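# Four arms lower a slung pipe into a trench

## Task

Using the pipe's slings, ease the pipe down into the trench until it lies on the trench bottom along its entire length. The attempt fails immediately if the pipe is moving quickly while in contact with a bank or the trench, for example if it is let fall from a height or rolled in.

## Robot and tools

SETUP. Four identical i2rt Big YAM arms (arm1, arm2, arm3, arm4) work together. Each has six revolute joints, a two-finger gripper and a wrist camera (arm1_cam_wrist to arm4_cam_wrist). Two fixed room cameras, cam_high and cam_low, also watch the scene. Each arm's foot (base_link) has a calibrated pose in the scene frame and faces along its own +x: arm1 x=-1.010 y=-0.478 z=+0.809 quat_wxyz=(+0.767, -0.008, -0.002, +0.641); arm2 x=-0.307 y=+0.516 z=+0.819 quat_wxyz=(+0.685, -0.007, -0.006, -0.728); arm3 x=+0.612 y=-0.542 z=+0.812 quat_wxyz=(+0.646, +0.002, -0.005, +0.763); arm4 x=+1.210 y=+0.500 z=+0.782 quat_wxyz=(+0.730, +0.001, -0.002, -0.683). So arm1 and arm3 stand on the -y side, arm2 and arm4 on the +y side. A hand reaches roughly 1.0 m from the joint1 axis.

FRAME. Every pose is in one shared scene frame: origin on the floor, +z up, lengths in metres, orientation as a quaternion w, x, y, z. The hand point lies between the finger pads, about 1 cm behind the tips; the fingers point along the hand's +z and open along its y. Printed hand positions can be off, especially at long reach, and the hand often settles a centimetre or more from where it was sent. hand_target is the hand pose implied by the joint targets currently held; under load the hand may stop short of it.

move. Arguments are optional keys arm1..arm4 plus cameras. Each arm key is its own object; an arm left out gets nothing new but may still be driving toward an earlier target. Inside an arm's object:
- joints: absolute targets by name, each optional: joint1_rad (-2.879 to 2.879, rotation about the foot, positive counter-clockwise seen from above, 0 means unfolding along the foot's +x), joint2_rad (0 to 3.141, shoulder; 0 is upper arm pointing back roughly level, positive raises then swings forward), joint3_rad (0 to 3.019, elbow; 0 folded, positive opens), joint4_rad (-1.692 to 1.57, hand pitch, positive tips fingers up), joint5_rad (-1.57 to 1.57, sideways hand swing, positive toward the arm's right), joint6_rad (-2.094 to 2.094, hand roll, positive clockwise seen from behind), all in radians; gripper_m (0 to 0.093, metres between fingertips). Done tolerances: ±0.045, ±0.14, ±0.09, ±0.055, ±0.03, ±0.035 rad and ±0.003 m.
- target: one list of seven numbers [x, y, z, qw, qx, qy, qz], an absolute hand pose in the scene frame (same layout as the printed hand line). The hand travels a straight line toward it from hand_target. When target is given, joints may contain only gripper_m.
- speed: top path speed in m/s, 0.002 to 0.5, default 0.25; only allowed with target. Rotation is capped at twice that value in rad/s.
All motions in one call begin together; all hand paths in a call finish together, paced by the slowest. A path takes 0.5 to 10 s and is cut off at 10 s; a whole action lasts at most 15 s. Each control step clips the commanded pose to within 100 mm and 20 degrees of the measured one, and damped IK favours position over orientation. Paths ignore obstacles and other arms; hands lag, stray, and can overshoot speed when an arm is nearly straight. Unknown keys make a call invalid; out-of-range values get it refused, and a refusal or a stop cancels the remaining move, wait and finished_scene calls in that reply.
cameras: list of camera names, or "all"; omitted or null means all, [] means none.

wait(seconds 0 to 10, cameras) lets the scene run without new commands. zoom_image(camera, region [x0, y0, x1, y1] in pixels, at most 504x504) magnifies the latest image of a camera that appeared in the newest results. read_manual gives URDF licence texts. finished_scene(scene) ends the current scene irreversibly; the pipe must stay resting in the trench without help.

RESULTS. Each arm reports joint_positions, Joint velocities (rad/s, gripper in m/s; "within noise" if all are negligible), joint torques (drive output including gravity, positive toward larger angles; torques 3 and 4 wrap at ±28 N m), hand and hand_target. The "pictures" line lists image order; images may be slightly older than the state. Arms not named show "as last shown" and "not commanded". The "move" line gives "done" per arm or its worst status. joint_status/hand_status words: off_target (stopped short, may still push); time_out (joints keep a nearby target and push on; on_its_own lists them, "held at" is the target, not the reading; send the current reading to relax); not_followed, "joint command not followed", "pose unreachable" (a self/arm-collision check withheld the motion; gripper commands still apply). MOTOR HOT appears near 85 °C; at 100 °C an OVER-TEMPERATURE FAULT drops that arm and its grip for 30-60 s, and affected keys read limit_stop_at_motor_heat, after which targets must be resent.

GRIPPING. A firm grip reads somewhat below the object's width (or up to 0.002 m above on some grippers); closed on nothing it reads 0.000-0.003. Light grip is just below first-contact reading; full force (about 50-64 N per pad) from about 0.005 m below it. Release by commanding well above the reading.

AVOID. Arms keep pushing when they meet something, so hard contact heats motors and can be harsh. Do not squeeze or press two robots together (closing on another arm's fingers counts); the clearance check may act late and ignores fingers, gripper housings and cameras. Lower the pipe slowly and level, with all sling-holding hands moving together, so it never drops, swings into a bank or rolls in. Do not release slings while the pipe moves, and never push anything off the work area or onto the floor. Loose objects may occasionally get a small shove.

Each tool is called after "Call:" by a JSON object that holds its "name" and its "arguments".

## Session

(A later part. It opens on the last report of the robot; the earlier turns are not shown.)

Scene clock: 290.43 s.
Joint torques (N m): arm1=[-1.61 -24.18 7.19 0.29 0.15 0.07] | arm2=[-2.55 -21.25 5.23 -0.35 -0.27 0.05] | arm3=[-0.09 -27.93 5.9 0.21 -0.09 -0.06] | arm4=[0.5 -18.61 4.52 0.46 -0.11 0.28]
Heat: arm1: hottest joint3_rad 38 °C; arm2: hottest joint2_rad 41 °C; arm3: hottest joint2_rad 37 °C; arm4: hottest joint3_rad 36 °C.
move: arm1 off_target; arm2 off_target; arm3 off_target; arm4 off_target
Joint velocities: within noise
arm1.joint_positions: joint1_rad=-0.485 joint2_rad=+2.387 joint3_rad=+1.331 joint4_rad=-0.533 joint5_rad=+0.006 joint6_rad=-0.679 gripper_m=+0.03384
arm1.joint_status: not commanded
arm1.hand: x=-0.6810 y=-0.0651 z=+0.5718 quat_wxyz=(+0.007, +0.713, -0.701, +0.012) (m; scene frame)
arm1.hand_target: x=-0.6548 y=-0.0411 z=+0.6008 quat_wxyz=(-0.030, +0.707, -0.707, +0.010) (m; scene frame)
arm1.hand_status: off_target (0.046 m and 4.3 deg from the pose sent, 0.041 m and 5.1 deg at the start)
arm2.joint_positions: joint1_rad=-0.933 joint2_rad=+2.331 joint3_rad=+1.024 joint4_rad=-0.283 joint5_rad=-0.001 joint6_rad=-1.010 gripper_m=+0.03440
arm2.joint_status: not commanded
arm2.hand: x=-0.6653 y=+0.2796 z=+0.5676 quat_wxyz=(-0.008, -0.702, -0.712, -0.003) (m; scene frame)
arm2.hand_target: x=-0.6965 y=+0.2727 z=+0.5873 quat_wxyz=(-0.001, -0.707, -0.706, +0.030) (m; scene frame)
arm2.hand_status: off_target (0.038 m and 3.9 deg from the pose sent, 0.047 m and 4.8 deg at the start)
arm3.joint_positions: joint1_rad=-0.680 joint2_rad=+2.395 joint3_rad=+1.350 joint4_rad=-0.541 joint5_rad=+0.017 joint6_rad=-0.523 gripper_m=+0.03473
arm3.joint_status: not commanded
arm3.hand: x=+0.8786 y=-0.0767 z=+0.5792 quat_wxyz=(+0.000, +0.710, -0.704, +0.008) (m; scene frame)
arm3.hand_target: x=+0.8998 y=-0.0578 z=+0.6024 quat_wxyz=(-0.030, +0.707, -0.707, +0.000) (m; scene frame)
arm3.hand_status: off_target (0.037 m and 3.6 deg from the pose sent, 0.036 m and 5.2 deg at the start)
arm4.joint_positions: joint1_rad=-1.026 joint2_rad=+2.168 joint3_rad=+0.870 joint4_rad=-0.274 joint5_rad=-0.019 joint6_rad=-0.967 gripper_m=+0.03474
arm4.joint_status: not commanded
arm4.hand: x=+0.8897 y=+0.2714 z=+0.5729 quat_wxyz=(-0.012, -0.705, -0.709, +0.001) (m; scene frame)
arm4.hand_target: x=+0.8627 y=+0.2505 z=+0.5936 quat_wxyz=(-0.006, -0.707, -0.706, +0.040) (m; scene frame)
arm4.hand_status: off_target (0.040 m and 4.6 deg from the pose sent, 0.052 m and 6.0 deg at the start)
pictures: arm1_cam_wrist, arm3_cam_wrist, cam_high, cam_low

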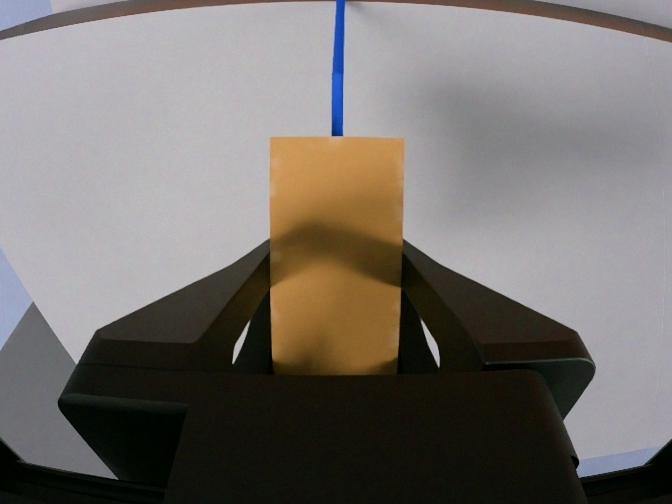

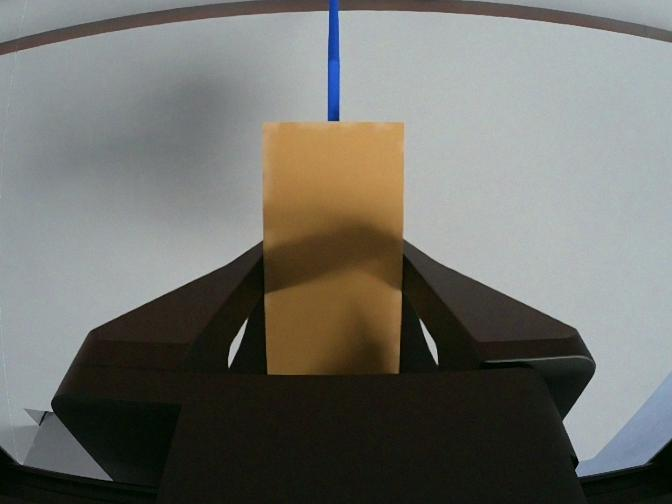

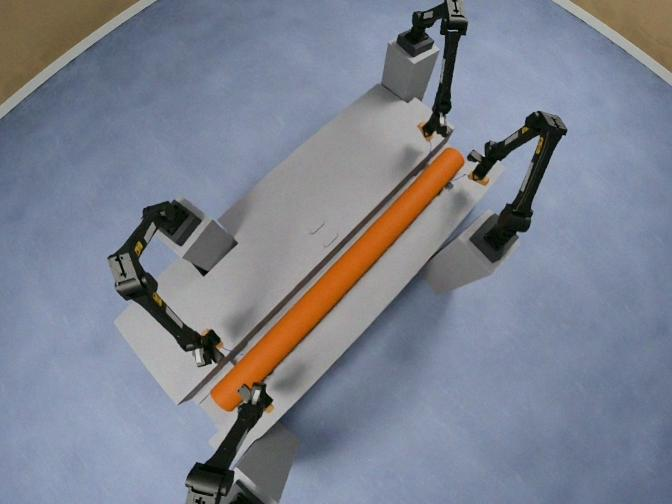

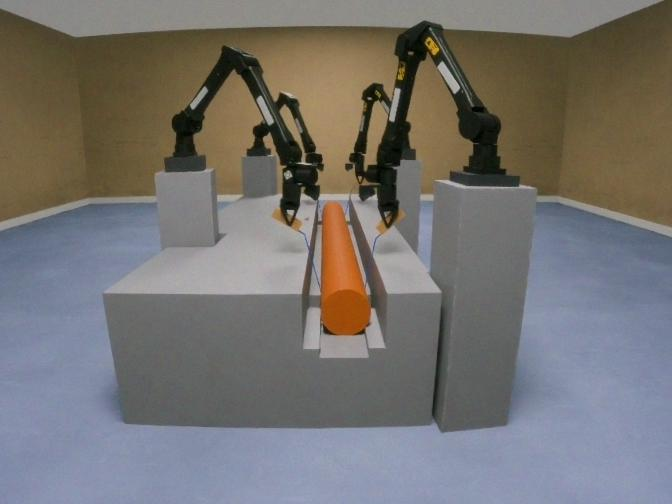

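Call:
{"name": "move", "arguments": {"arm1": {"target": [-0.654, -0.040, 0.565, -0.02, 0.707, -0.707, 0.01], "speed": 0.03}, "arm2": {"target": [-0.697, 0.272, 0.553, -0.002, -0.707, -0.706, 0.02], "speed": 0.03}, "arm3": {"target": [0.900, -0.057, 0.562, -0.02, 0.707, -0.707, 0], "speed": 0.03}, "arm4": {"target": [0.862, 0.250, 0.558, -0.006, -0.706, -0.705, 0.03], "speed": 0.03}}}

Call:
{"name": "zoom_image", "arguments": {"camera": "cam_low", "region": [260, 170, 460, 370]}}

Scene clock: 295.10 s.
Joint torques (N m): arm1=[-1.49 -19.19 6.99 0.87 0.04 0.07] | arm2=[-1.73 -17.55 5.23 0.09 -0.11 0.07] | arm3=[0.44 -23.88 6.24 0.49 -0.26 -0.05] | arm4=[0.56 -15.38 4.14 0.77 0.03 0.29]
Heat: arm1: hottest joint3_rad 38 °C; arm2: hottest joint2_rad 40 °C; arm3: hottest joint2_rad 37 °C; arm4: hottest joint3_rad 36 °C.
move: arm1 off_target; arm2 off_target; arm3 off_target; arm4 off_target
Joint velocities: within noise
arm1.joint_positions: joint1_rad=-0.485 joint2_rad=+2.402 joint3_rad=+1.387 joint4_rad=-0.531 joint5_rad=+0.006 joint6_rad=-0.679 gripper_m=+0.03384
arm1.joint_status: not commanded
arm1.hand: x=-0.6643 y=-0.0439 z=+0.5750 quat_wxyz=(-0.015, +0.713, -0.701, +0.010) (m; scene frame)
arm1.hand_target: x=-0.6542 y=-0.0404 z=+0.5654 quat_wxyz=(-0.020, +0.707, -0.707, +0.010) (m; scene frame)
arm1.hand_status: off_target (0.015 m and 1.1 deg from the pose sent, 0.038 m and 3.2 deg at the start)
arm2.joint_positions: joint1_rad=-0.942 joint2_rad=+2.377 joint3_rad=+1.072 joint4_rad=-0.270 joint5_rad=-0.001 joint6_rad=-1.010 gripper_m=+0.03440
arm2.joint_status: not commanded
arm2.hand: x=-0.6803 y=+0.2745 z=+0.5535 quat_wxyz=(-0.006, -0.705, -0.709, +0.005) (m; scene frame)
arm2.hand_target: x=-0.6966 y=+0.2724 z=+0.5534 quat_wxyz=(-0.002, -0.708, -0.706, +0.020) (m; scene frame)
arm2.hand_status: off_target (0.017 m and 1.8 deg from the pose sent, 0.036 m and 2.8 deg at the start)
arm3.joint_positions: joint1_rad=-0.688 joint2_rad=+2.444 joint3_rad=+1.396 joint4_rad=-0.522 joint5_rad=+0.015 joint6_rad=-0.525 gripper_m=+0.03473
arm3.joint_status: not commanded
arm3.hand: x=+0.8883 y=-0.0677 z=+0.5626 quat_wxyz=(-0.007, +0.708, -0.706, +0.005) (m; scene frame)
arm3.hand_target: x=+0.8998 y=-0.0574 z=+0.5624 quat_wxyz=(-0.020, +0.707, -0.707, +0.000) (m; scene frame)
arm3.hand_status: off_target (0.016 m and 1.6 deg from the pose sent, 0.034 m and 2.5 deg at the start)
arm4.joint_positions: joint1_rad=-1.026 joint2_rad=+2.226 joint3_rad=+0.915 joint4_rad=-0.240 joint5_rad=-0.019 joint6_rad=-0.966 gripper_m=+0.03474
arm4.joint_status: not commanded
arm4.hand: x=+0.8767 y=+0.2622 z=+0.5555 quat_wxyz=(-0.010, -0.705, -0.709, +0.011) (m; scene frame)
arm4.hand_target: x=+0.8622 y=+0.2501 z=+0.5585 quat_wxyz=(-0.006, -0.707, -0.706, +0.030) (m; scene frame)
arm4.hand_status: off_target (0.019 m and 2.3 deg from the pose sent, 0.038 m and 3.5 deg at the start)
pictures: arm1_cam_wrist, arm2_cam_wrist, arm3_cam_wrist, arm4_cam_wrist, cam_high, cam_low

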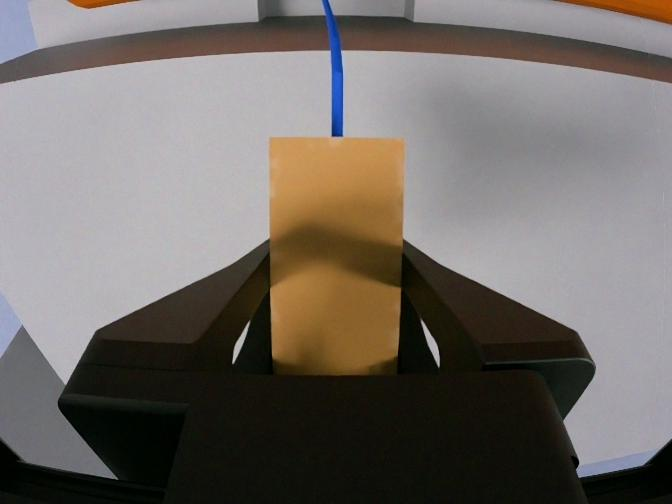

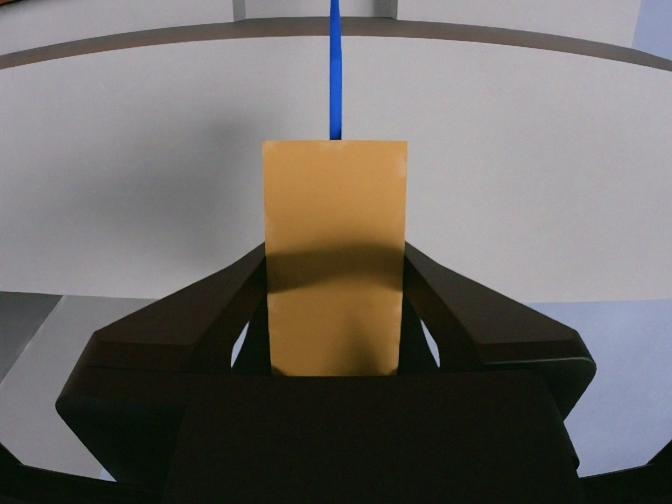

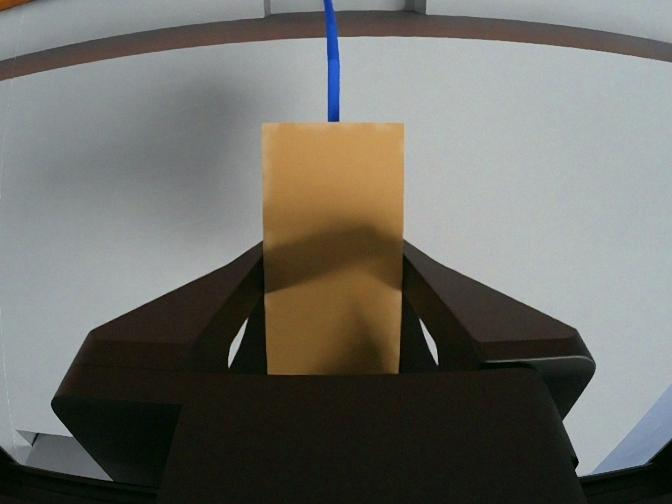

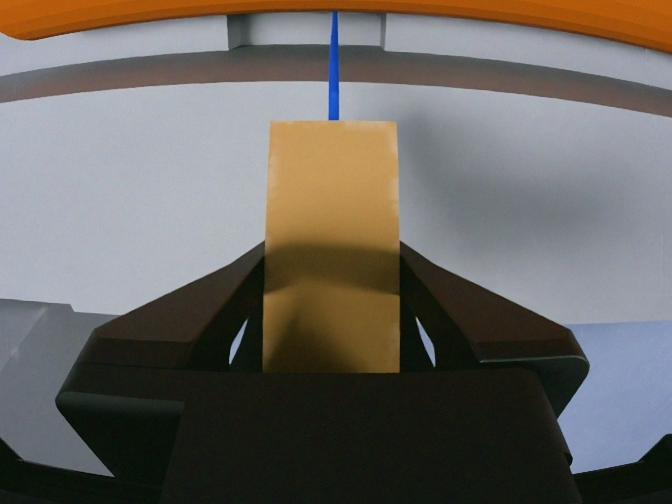

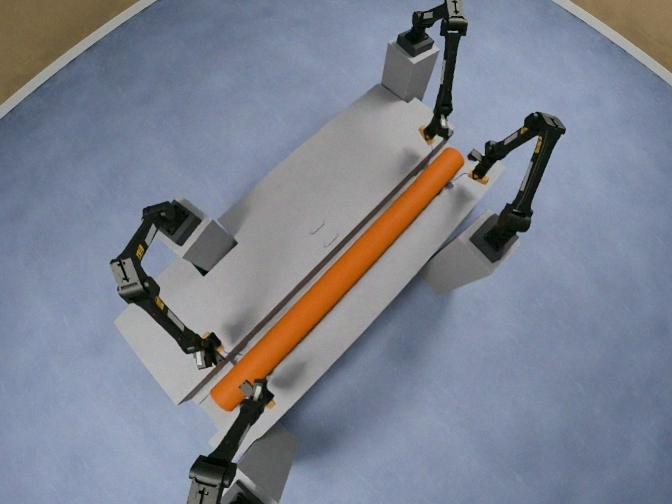

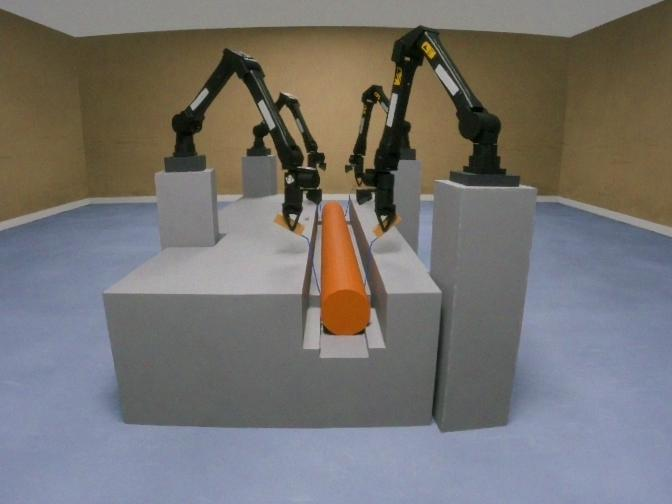

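Scaled by 2.520.

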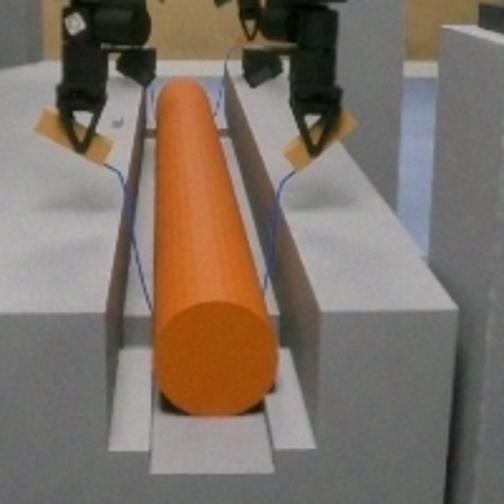

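Call:
{"name": "move", "arguments": {"arm1": {"target": [-0.660, -0.150, 0.500, -0.153, 0.6903, -0.6903, -0.153], "speed": 0.1}, "arm2": {"target": [-0.685, 0.290, 0.500, 0.153, 0.6903, 0.6903, -0.153], "speed": 0.1}, "arm3": {"target": [0.890, -0.150, 0.500, -0.153, 0.6903, -0.6903, -0.153], "speed": 0.1}, "arm4": {"target": [0.870, 0.290, 0.500, 0.153, 0.6903, 0.6903, -0.153], "speed": 0.1}}}

Call:
{"name": "zoom_image", "arguments": {"camera": "cam_low", "region": [230, 150, 450, 370]}}

Scene clock: 307.93 s.
Joint torques (N m): arm1=[0.38 -16.79 1.81 1.65 -0.39 -0.1] | arm2=[-1.44 -17.26 1.05 0.47 -0.58 0.05] | arm3=[0.67 -20.13 1.26 1.24 -0.53 -0.07] | arm4=[-0.09 -15.03 0.08 1.07 -0.38 0]
Heat: arm1: hottest joint2_rad 37 °C; arm2: hottest joint2_rad 40 °C; arm3: hottest joint2_rad 38 °C; arm4: hottest joint3_rad 34 °C.
move: arm1 off_target; arm2 done; arm3 done; arm4 done
Joint velocities: within noise
arm1.joint_positions: joint1_rad=-0.752 joint2_rad=+2.498 joint3_rad=+1.067 joint4_rad=+0.135 joint5_rad=-0.359 joint6_rad=-0.872 gripper_m=+0.03384
arm1.joint_status: not commanded
arm1.hand: x=-0.6555 y=-0.1445 z=+0.5097 quat_wxyz=(-0.156, +0.689, -0.691, -0.152) (m; scene frame)
arm1.hand_target: x=-0.6602 y=-0.1501 z=+0.5003 quat_wxyz=(-0.153, +0.690, -0.690, -0.153) (m; scene frame)
arm1.hand_status: off_target (0.012 m and 0.4 deg from the pose sent, 0.130 m and 24.7 deg at the start)
arm2.joint_positions: joint1_rad=-1.116 joint2_rad=+2.540 joint3_rad=+1.034 joint4_rad=+0.089 joint5_rad=-0.385 joint6_rad=-1.150 gripper_m=+0.03440
arm2.joint_status: not commanded
arm2.hand: x=-0.6831 y=+0.2855 z=+0.5012 quat_wxyz=(-0.154, -0.690, -0.692, +0.147) (m; scene frame)
arm2.hand_target: x=-0.6848 y=+0.2900 z=+0.4999 quat_wxyz=(-0.153, -0.690, -0.690, +0.153) (m; scene frame)
arm2.hand_status: done (0.005 m and 0.7 deg from the pose sent, 0.056 m and 24.1 deg at the start)
arm3.joint_positions: joint1_rad=-0.877 joint2_rad=+2.524 joint3_rad=+1.033 joint4_rad=+0.243 joint5_rad=-0.273 joint6_rad=-0.662 gripper_m=+0.03473
arm3.joint_status: not commanded
arm3.hand: x=+0.8893 y=-0.1484 z=+0.5031 quat_wxyz=(-0.150, +0.689, -0.692, -0.152) (m; scene frame)
arm3.hand_target: x=+0.8900 y=-0.1501 z=+0.5000 quat_wxyz=(-0.153, +0.690, -0.690, -0.153) (m; scene frame)
arm3.hand_status: done (0.004 m and 0.4 deg from the pose sent, 0.103 m and 24.8 deg at the start)
arm4.joint_positions: joint1_rad=-1.247 joint2_rad=+2.421 joint3_rad=+0.862 joint4_rad=+0.151 joint5_rad=-0.394 joint6_rad=-1.139 gripper_m=+0.03474
arm4.joint_status: not commanded
arm4.hand: x=+0.8721 y=+0.2891 z=+0.4987 quat_wxyz=(-0.155, -0.695, -0.687, +0.145) (m; scene frame)
arm4.hand_target: x=+0.8701 y=+0.2900 z=+0.5000 quat_wxyz=(-0.153, -0.690, -0.690, +0.153) (m; scene frame)
arm4.hand_status: done (0.003 m and 1.1 deg from the pose sent, 0.062 m and 23.3 deg at the start)
pictures: arm1_cam_wrist, arm2_cam_wrist, arm3_cam_wrist, arm4_cam_wrist, cam_high, cam_low

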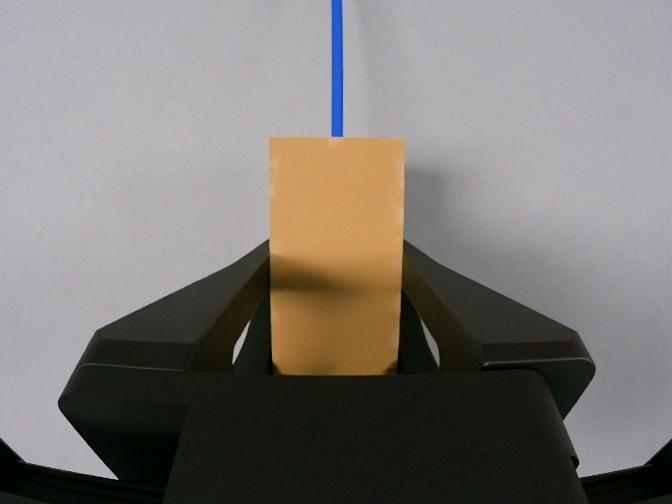

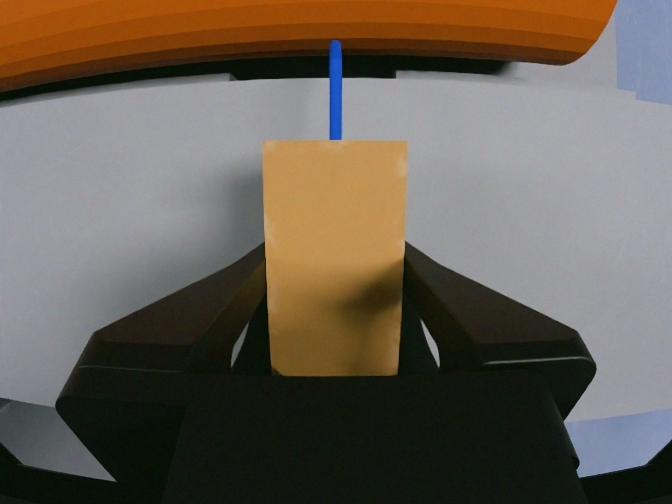

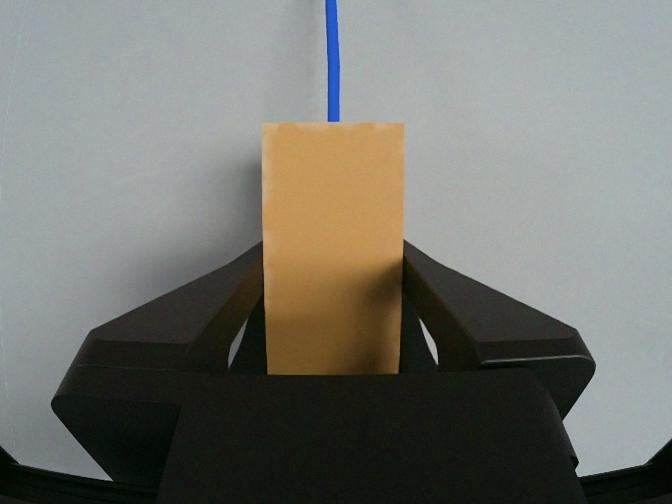

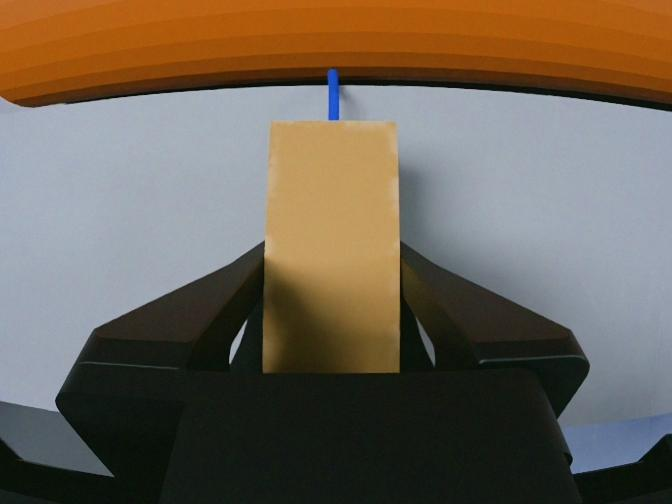

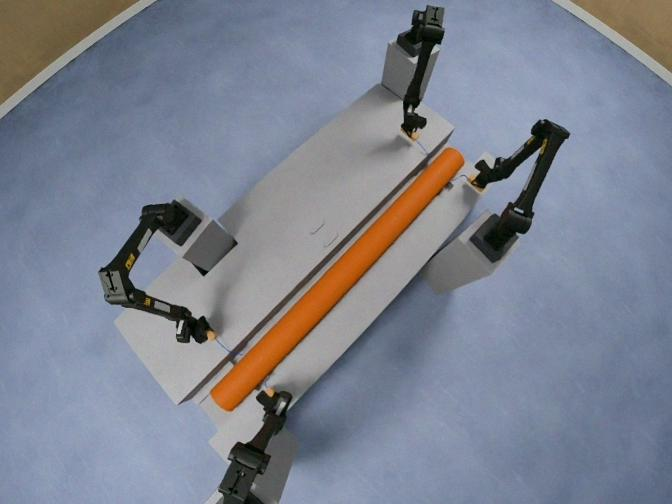

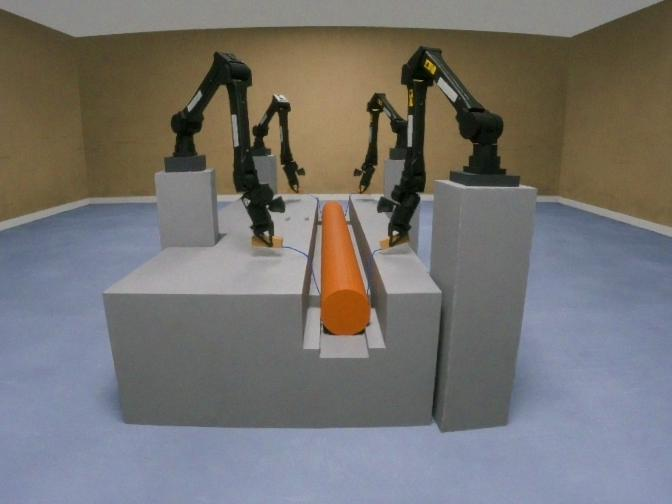

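Scaled by 2.291.

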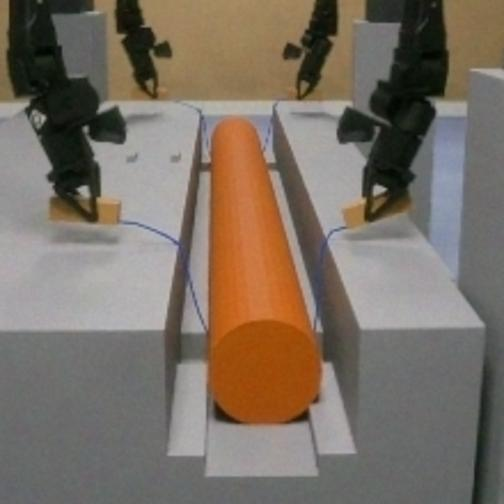

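Call:
{"name": "move", "arguments": {"arm1": {"target": [-0.660, -0.150, 0.452, -0.153, 0.6903, -0.6903, -0.153], "speed": 0.05}, "arm2": {"target": [-0.685, 0.290, 0.459, 0.153, 0.6903, 0.6903, -0.153], "speed": 0.05}, "arm3": {"target": [0.890, -0.150, 0.457, -0.153, 0.6903, -0.6903, -0.153], "speed": 0.05}, "arm4": {"target": [0.870, 0.290, 0.461, 0.153, 0.6903, 0.6903, -0.153], "speed": 0.05}, "cameras": ["cam_high", "cam_low"]}}

Call:
{"name": "zoom_image", "arguments": {"camera": "cam_low", "region": [230, 150, 450, 370]}}

Scene clock: 312.53 s.
Joint torques (N m): arm1=[-0.62 -14.74 3.36 1.68 0.03 -0.01] | arm2=[-1.67 -15.44 2.84 0.68 -0.54 0.05] | arm3=[0.85 -18.43 2.54 1.29 -0.33 -0.03] | arm4=[1.2 -12.28 2.55 1.33 0.17 0.09]
Heat: arm1: hottest joint3_rad 37 °C; arm2: hottest joint2_rad 39 °C; arm3: hottest joint2_rad 38 °C; arm4: hottest joint3_rad 34 °C.
move: arm1 off_target; arm2 off_target; arm3 off_target; arm4 off_target
Joint velocities: within noise
arm1.joint_positions: joint1_rad=-0.752 joint2_rad=+2.600 joint3_rad=+1.114 joint4_rad=+0.184 joint5_rad=-0.369 joint6_rad=-0.877 gripper_m=+0.03384
arm1.joint_status: not commanded
arm1.hand: x=-0.6610 y=-0.1475 z=+0.4715 quat_wxyz=(-0.154, +0.690, -0.690, -0.157) (m; scene frame)
arm1.hand_target: x=-0.6605 y=-0.1504 z=+0.4530 quat_wxyz=(-0.153, +0.690, -0.690, -0.153) (m; scene frame)
arm1.hand_status: off_target (0.020 m and 0.5 deg from the pose sent, 0.058 m and 0.4 deg at the start)
arm2.joint_positions: joint1_rad=-1.116 joint2_rad=+2.630 joint3_rad=+1.079 joint4_rad=+0.124 joint5_rad=-0.386 joint6_rad=-1.152 gripper_m=+0.03440
arm2.joint_status: not commanded
arm2.hand: x=-0.6767 y=+0.2875 z=+0.4677 quat_wxyz=(-0.157, -0.690, -0.692, +0.143) (m; scene frame)
arm2.hand_target: x=-0.6846 y=+0.2901 z=+0.4594 quat_wxyz=(-0.153, -0.690, -0.690, +0.153) (m; scene frame)
arm2.hand_status: off_target (0.012 m and 1.3 deg from the pose sent, 0.043 m and 0.7 deg at the start)
arm3.joint_positions: joint1_rad=-0.878 joint2_rad=+2.620 joint3_rad=+1.084 joint4_rad=+0.288 joint5_rad=-0.278 joint6_rad=-0.665 gripper_m=+0.03473
arm3.joint_status: not commanded
arm3.hand: x=+0.8873 y=-0.1506 z=+0.4681 quat_wxyz=(-0.150, +0.690, -0.691, -0.154) (m; scene frame)
arm3.hand_target: x=+0.8898 y=-0.1503 z=+0.4574 quat_wxyz=(-0.153, +0.690, -0.690, -0.153) (m; scene frame)
arm3.hand_status: off_target (0.011 m and 0.4 deg from the pose sent, 0.046 m and 0.4 deg at the start)
arm4.joint_positions: joint1_rad=-1.265 joint2_rad=+2.504 joint3_rad=+0.883 joint4_rad=+0.198 joint5_rad=-0.410 joint6_rad=-1.148 gripper_m=+0.03474
arm4.joint_status: not commanded
arm4.hand: x=+0.8806 y=+0.2971 z=+0.4717 quat_wxyz=(-0.163, -0.698, -0.683, +0.143) (m; scene frame)
arm4.hand_target: x=+0.8704 y=+0.2902 z=+0.4618 quat_wxyz=(-0.153, -0.690, -0.690, +0.153) (m; scene frame)
arm4.hand_status: off_target (0.017 m and 2.0 deg from the pose sent, 0.038 m and 1.1 deg at the start)
pictures: cam_high, cam_low

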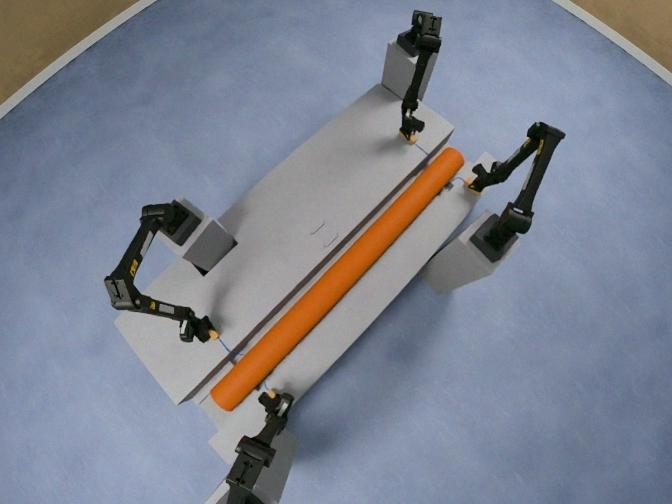

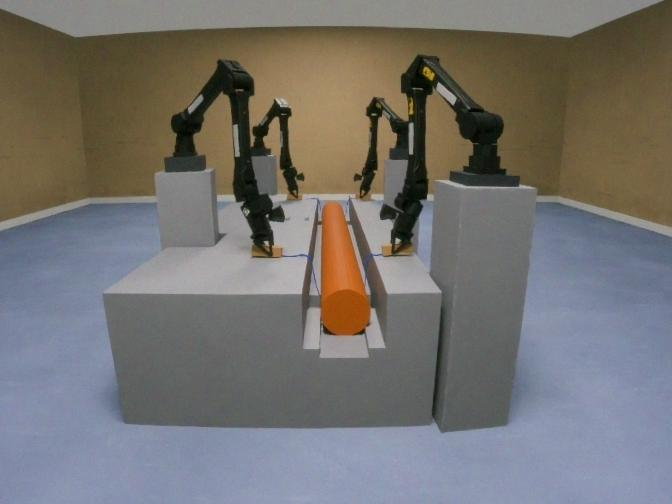

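Scaled by 2.291.

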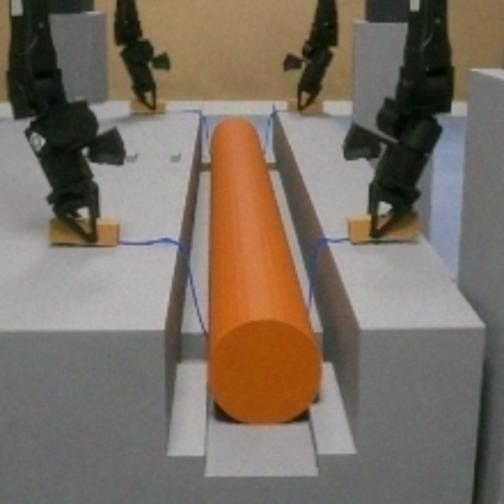

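Handles rest on the banks. Open the grippers.

Call:
{"name": "move", "arguments": {"arm1": {"joints": {"gripper_m": 0.06}}, "arm2": {"joints": {"gripper_m": 0.06}}, "arm3": {"joints": {"gripper_m": 0.06}}, "arm4": {"joints": {"gripper_m": 0.06}}}}

Scene clock: 314.47 s.
Joint torques (N m): arm1=[-0.56 -15.79 1.92 1.48 -0.22 -0.05] | arm2=[-1.61 -16.62 1.92 0.47 -0.37 0.07] | arm3=[0.91 -19.49 1.62 1.16 -0.34 -0.02] | arm4=[0.91 -14.39 0.73 1.06 -0.07 0.1]
Heat: arm1: hottest joint2_rad 36 °C; arm2: hottest joint2_rad 39 °C; arm3: hottest joint2_rad 38 °C; arm4: hottest joint3_rad 34 °C.
move: arm1 done; arm2 done; arm3 done; arm4 done
Joint velocities: within noise
arm1.joint_positions: joint1_rad=-0.752 joint2_rad=+2.619 joint3_rad=+1.132 joint4_rad=+0.187 joint5_rad=-0.364 joint6_rad=-0.877 gripper_m=+0.05993
arm1.joint_status: all done
arm1.hand: x=-0.6580 y=-0.1463 z=+0.4647 quat_wxyz=(-0.155, +0.690, -0.690, -0.154) (m; scene frame)
arm1.hand_target: x=-0.6607 y=-0.1504 z=+0.4529 quat_wxyz=(-0.153, +0.690, -0.690, -0.153) (m; scene frame)
arm1.hand_status: not commanded
arm2.joint_positions: joint1_rad=-1.117 joint2_rad=+2.642 joint3_rad=+1.090 joint4_rad=+0.130 joint5_rad=-0.390 joint6_rad=-1.154 gripper_m=+0.05995
arm2.joint_status: all done
arm2.hand: x=-0.6784 y=+0.2861 z=+0.4640 quat_wxyz=(-0.158, -0.689, -0.692, +0.146) (m; scene frame)
arm2.hand_target: x=-0.6848 y=+0.2902 z=+0.4593 quat_wxyz=(-0.153, -0.690, -0.690, +0.153) (m; scene frame)
arm2.hand_status: not commanded
arm3.joint_positions: joint1_rad=-0.878 joint2_rad=+2.631 joint3_rad=+1.097 joint4_rad=+0.289 joint5_rad=-0.279 joint6_rad=-0.666 gripper_m=+0.05993
arm3.joint_status: all done
arm3.hand: x=+0.8892 y=-0.1484 z=+0.4644 quat_wxyz=(-0.151, +0.690, -0.691, -0.154) (m; scene frame)
arm3.hand_target: x=+0.8898 y=-0.1502 z=+0.4573 quat_wxyz=(-0.153, +0.690, -0.690, -0.153) (m; scene frame)
arm3.hand_status: not commanded
arm4.joint_positions: joint1_rad=-1.262 joint2_rad=+2.525 joint3_rad=+0.907 joint4_rad=+0.206 joint5_rad=-0.404 joint6_rad=-1.148 gripper_m=+0.05989
arm4.joint_status: all done
arm4.hand: x=+0.8742 y=+0.2945 z=+0.4642 quat_wxyz=(-0.158, -0.696, -0.685, +0.146) (m; scene frame)
arm4.hand_target: x=+0.8702 y=+0.2901 z=+0.4618 quat_wxyz=(-0.153, -0.690, -0.690, +0.153) (m; scene frame)
arm4.hand_status: not commanded
pictures: arm1_cam_wrist, arm2_cam_wrist, arm3_cam_wrist, arm4_cam_wrist, cam_high, cam_low

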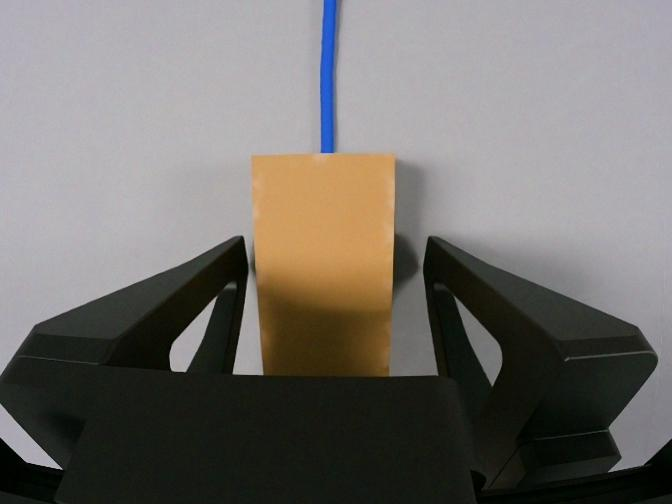

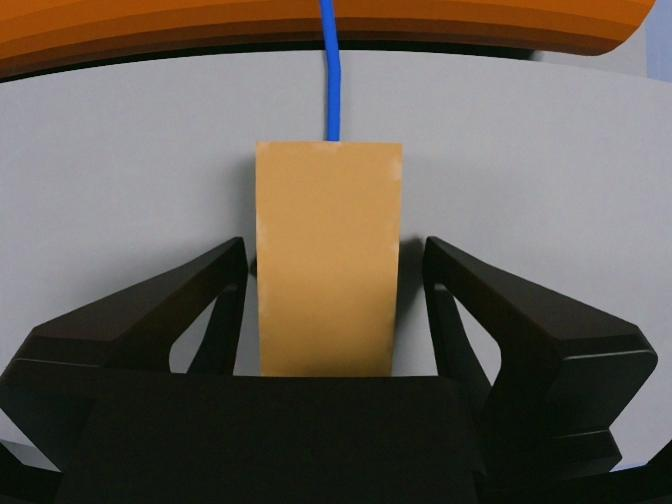

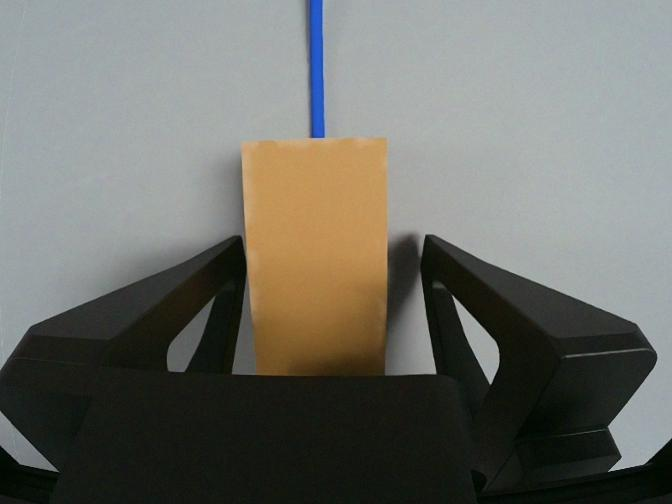

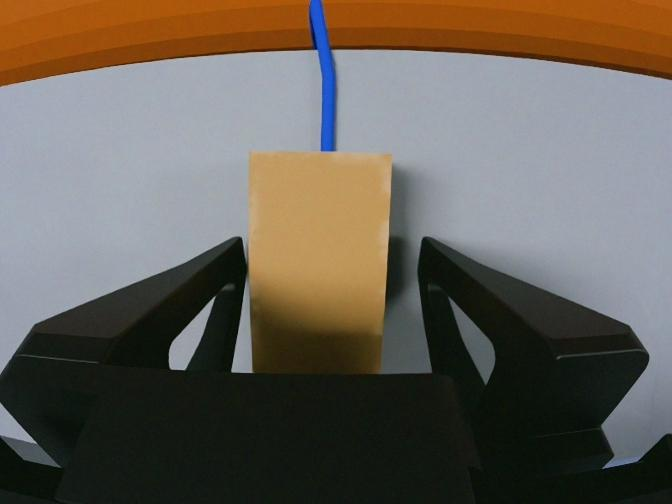

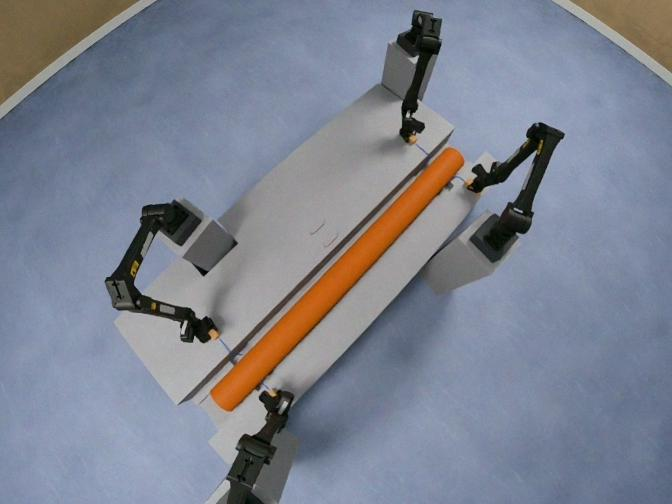

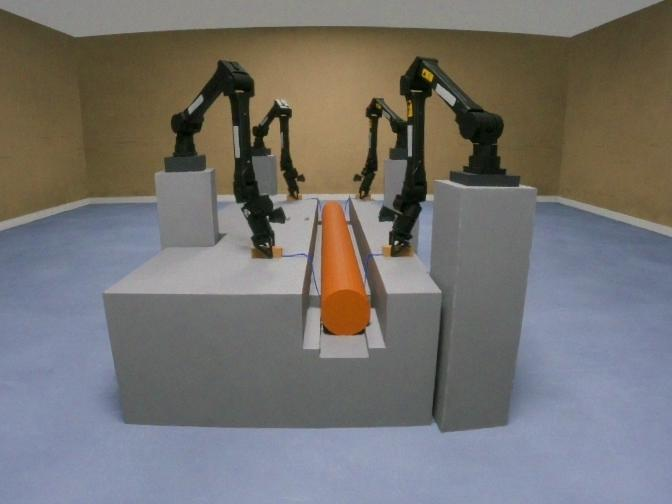

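Call:
{"name": "move", "arguments": {"arm1": {"target": [-0.660, -0.196, 0.560, -0.153, 0.6903, -0.6903, -0.153], "speed": 0.15}, "arm2": {"target": [-0.685, 0.336, 0.565, 0.153, 0.6903, 0.6903, -0.153], "speed": 0.15}, "arm3": {"target": [0.890, -0.196, 0.560, -0.153, 0.6903, -0.6903, -0.153], "speed": 0.15}, "arm4": {"target": [0.870, 0.338, 0.568, 0.153, 0.6903, 0.6903, -0.153], "speed": 0.15}, "cameras": ["cam_high", "cam_low"]}}

Call:
{"name": "zoom_image", "arguments": {"camera": "cam_low", "region": [230, 150, 450, 370]}}

Scene clock: 319.30 s.
Joint torques (N m): arm1=[-0.79 -17.73 1.54 0.4 -0.41 -0.04] | arm2=[-1.38 -16.79 1.47 -0.64 -0.53 0.07] | arm3=[0.62 -19.72 1.1 0.23 -0.53 -0.08] | arm4=[-0.09 -14.51 0.81 -0.02 -0.35 -0.01]
Heat: arm1: hottest joint2_rad 36 °C; arm2: hottest joint2_rad 39 °C; arm3: hottest joint2_rad 37 °C; arm4: hottest joint3_rad 33 °C.
move: arm1 done; arm2 done; arm3 done; arm4 done
Joint velocities: within noise
arm1.joint_positions: joint1_rad=-0.843 joint2_rad=+2.349 joint3_rad=+0.924 joint4_rad=+0.097 joint5_rad=-0.383 joint6_rad=-0.969 gripper_m=+0.05993
arm1.joint_status: not commanded
arm1.hand: x=-0.6585 y=-0.1924 z=+0.5589 quat_wxyz=(-0.157, +0.689, -0.691, -0.152) (m; scene frame)
arm1.hand_target: x=-0.6600 y=-0.1960 z=+0.5599 quat_wxyz=(-0.153, +0.690, -0.690, -0.153) (m; scene frame)
arm1.hand_status: done (0.004 m and 0.5 deg from the pose sent, 0.107 m and 0.3 deg at the start)
arm2.joint_positions: joint1_rad=-1.224 joint2_rad=+2.355 joint3_rad=+0.910 joint4_rad=+0.007 joint5_rad=-0.402 joint6_rad=-1.265 gripper_m=+0.05996
arm2.joint_status: not commanded
arm2.hand: x=-0.6878 y=+0.3307 z=+0.5646 quat_wxyz=(-0.150, -0.688, -0.692, +0.157) (m; scene frame)
arm2.hand_target: x=-0.6850 y=+0.3359 z=+0.5650 quat_wxyz=(-0.153, -0.690, -0.690, +0.153) (m; scene frame)
arm2.hand_status: done (0.006 m and 0.7 deg from the pose sent, 0.113 m and 1.0 deg at the start)
arm3.joint_positions: joint1_rad=-0.952 joint2_rad=+2.357 joint3_rad=+0.862 joint4_rad=+0.236 joint5_rad=-0.298 joint6_rad=-0.738 gripper_m=+0.05993
arm3.joint_status: not commanded
arm3.hand: x=+0.8889 y=-0.1941 z=+0.5583 quat_wxyz=(-0.154, +0.690, -0.691, -0.153) (m; scene frame)
arm3.hand_target: x=+0.8900 y=-0.1960 z=+0.5600 quat_wxyz=(-0.153, +0.690, -0.690, -0.153) (m; scene frame)
arm3.hand_status: done (0.003 m and 0.2 deg from the pose sent, 0.107 m and 0.2 deg at the start)
arm4.joint_positions: joint1_rad=-1.374 joint2_rad=+2.212 joint3_rad=+0.747 joint4_rad=+0.022 joint5_rad=-0.415 joint6_rad=-1.275 gripper_m=+0.05991
arm4.joint_status: not commanded
arm4.hand: x=+0.8687 y=+0.3360 z=+0.5649 quat_wxyz=(-0.152, -0.693, -0.688, +0.154) (m; scene frame)
arm4.hand_target: x=+0.8700 y=+0.3380 z=+0.5680 quat_wxyz=(-0.153, -0.690, -0.690, +0.153) (m; scene frame)
arm4.hand_status: done (0.004 m and 0.4 deg from the pose sent, 0.113 m and 1.4 deg at the start)
pictures: cam_high, cam_low

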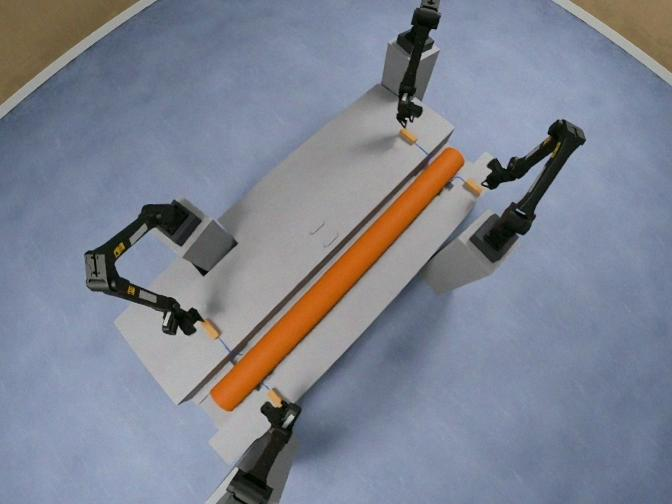

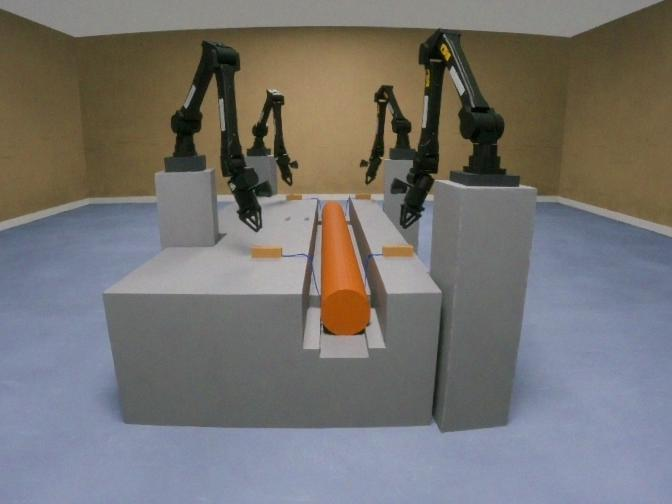

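Scaled by 2.291.

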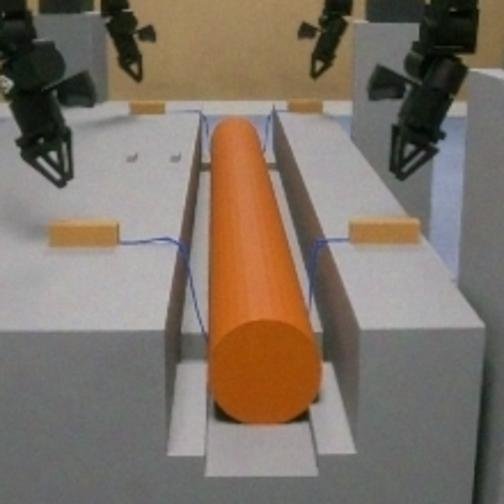

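Call:
{"name": "finished_scene", "arguments": {"scene": 1}}

The scene is finished: the task was done.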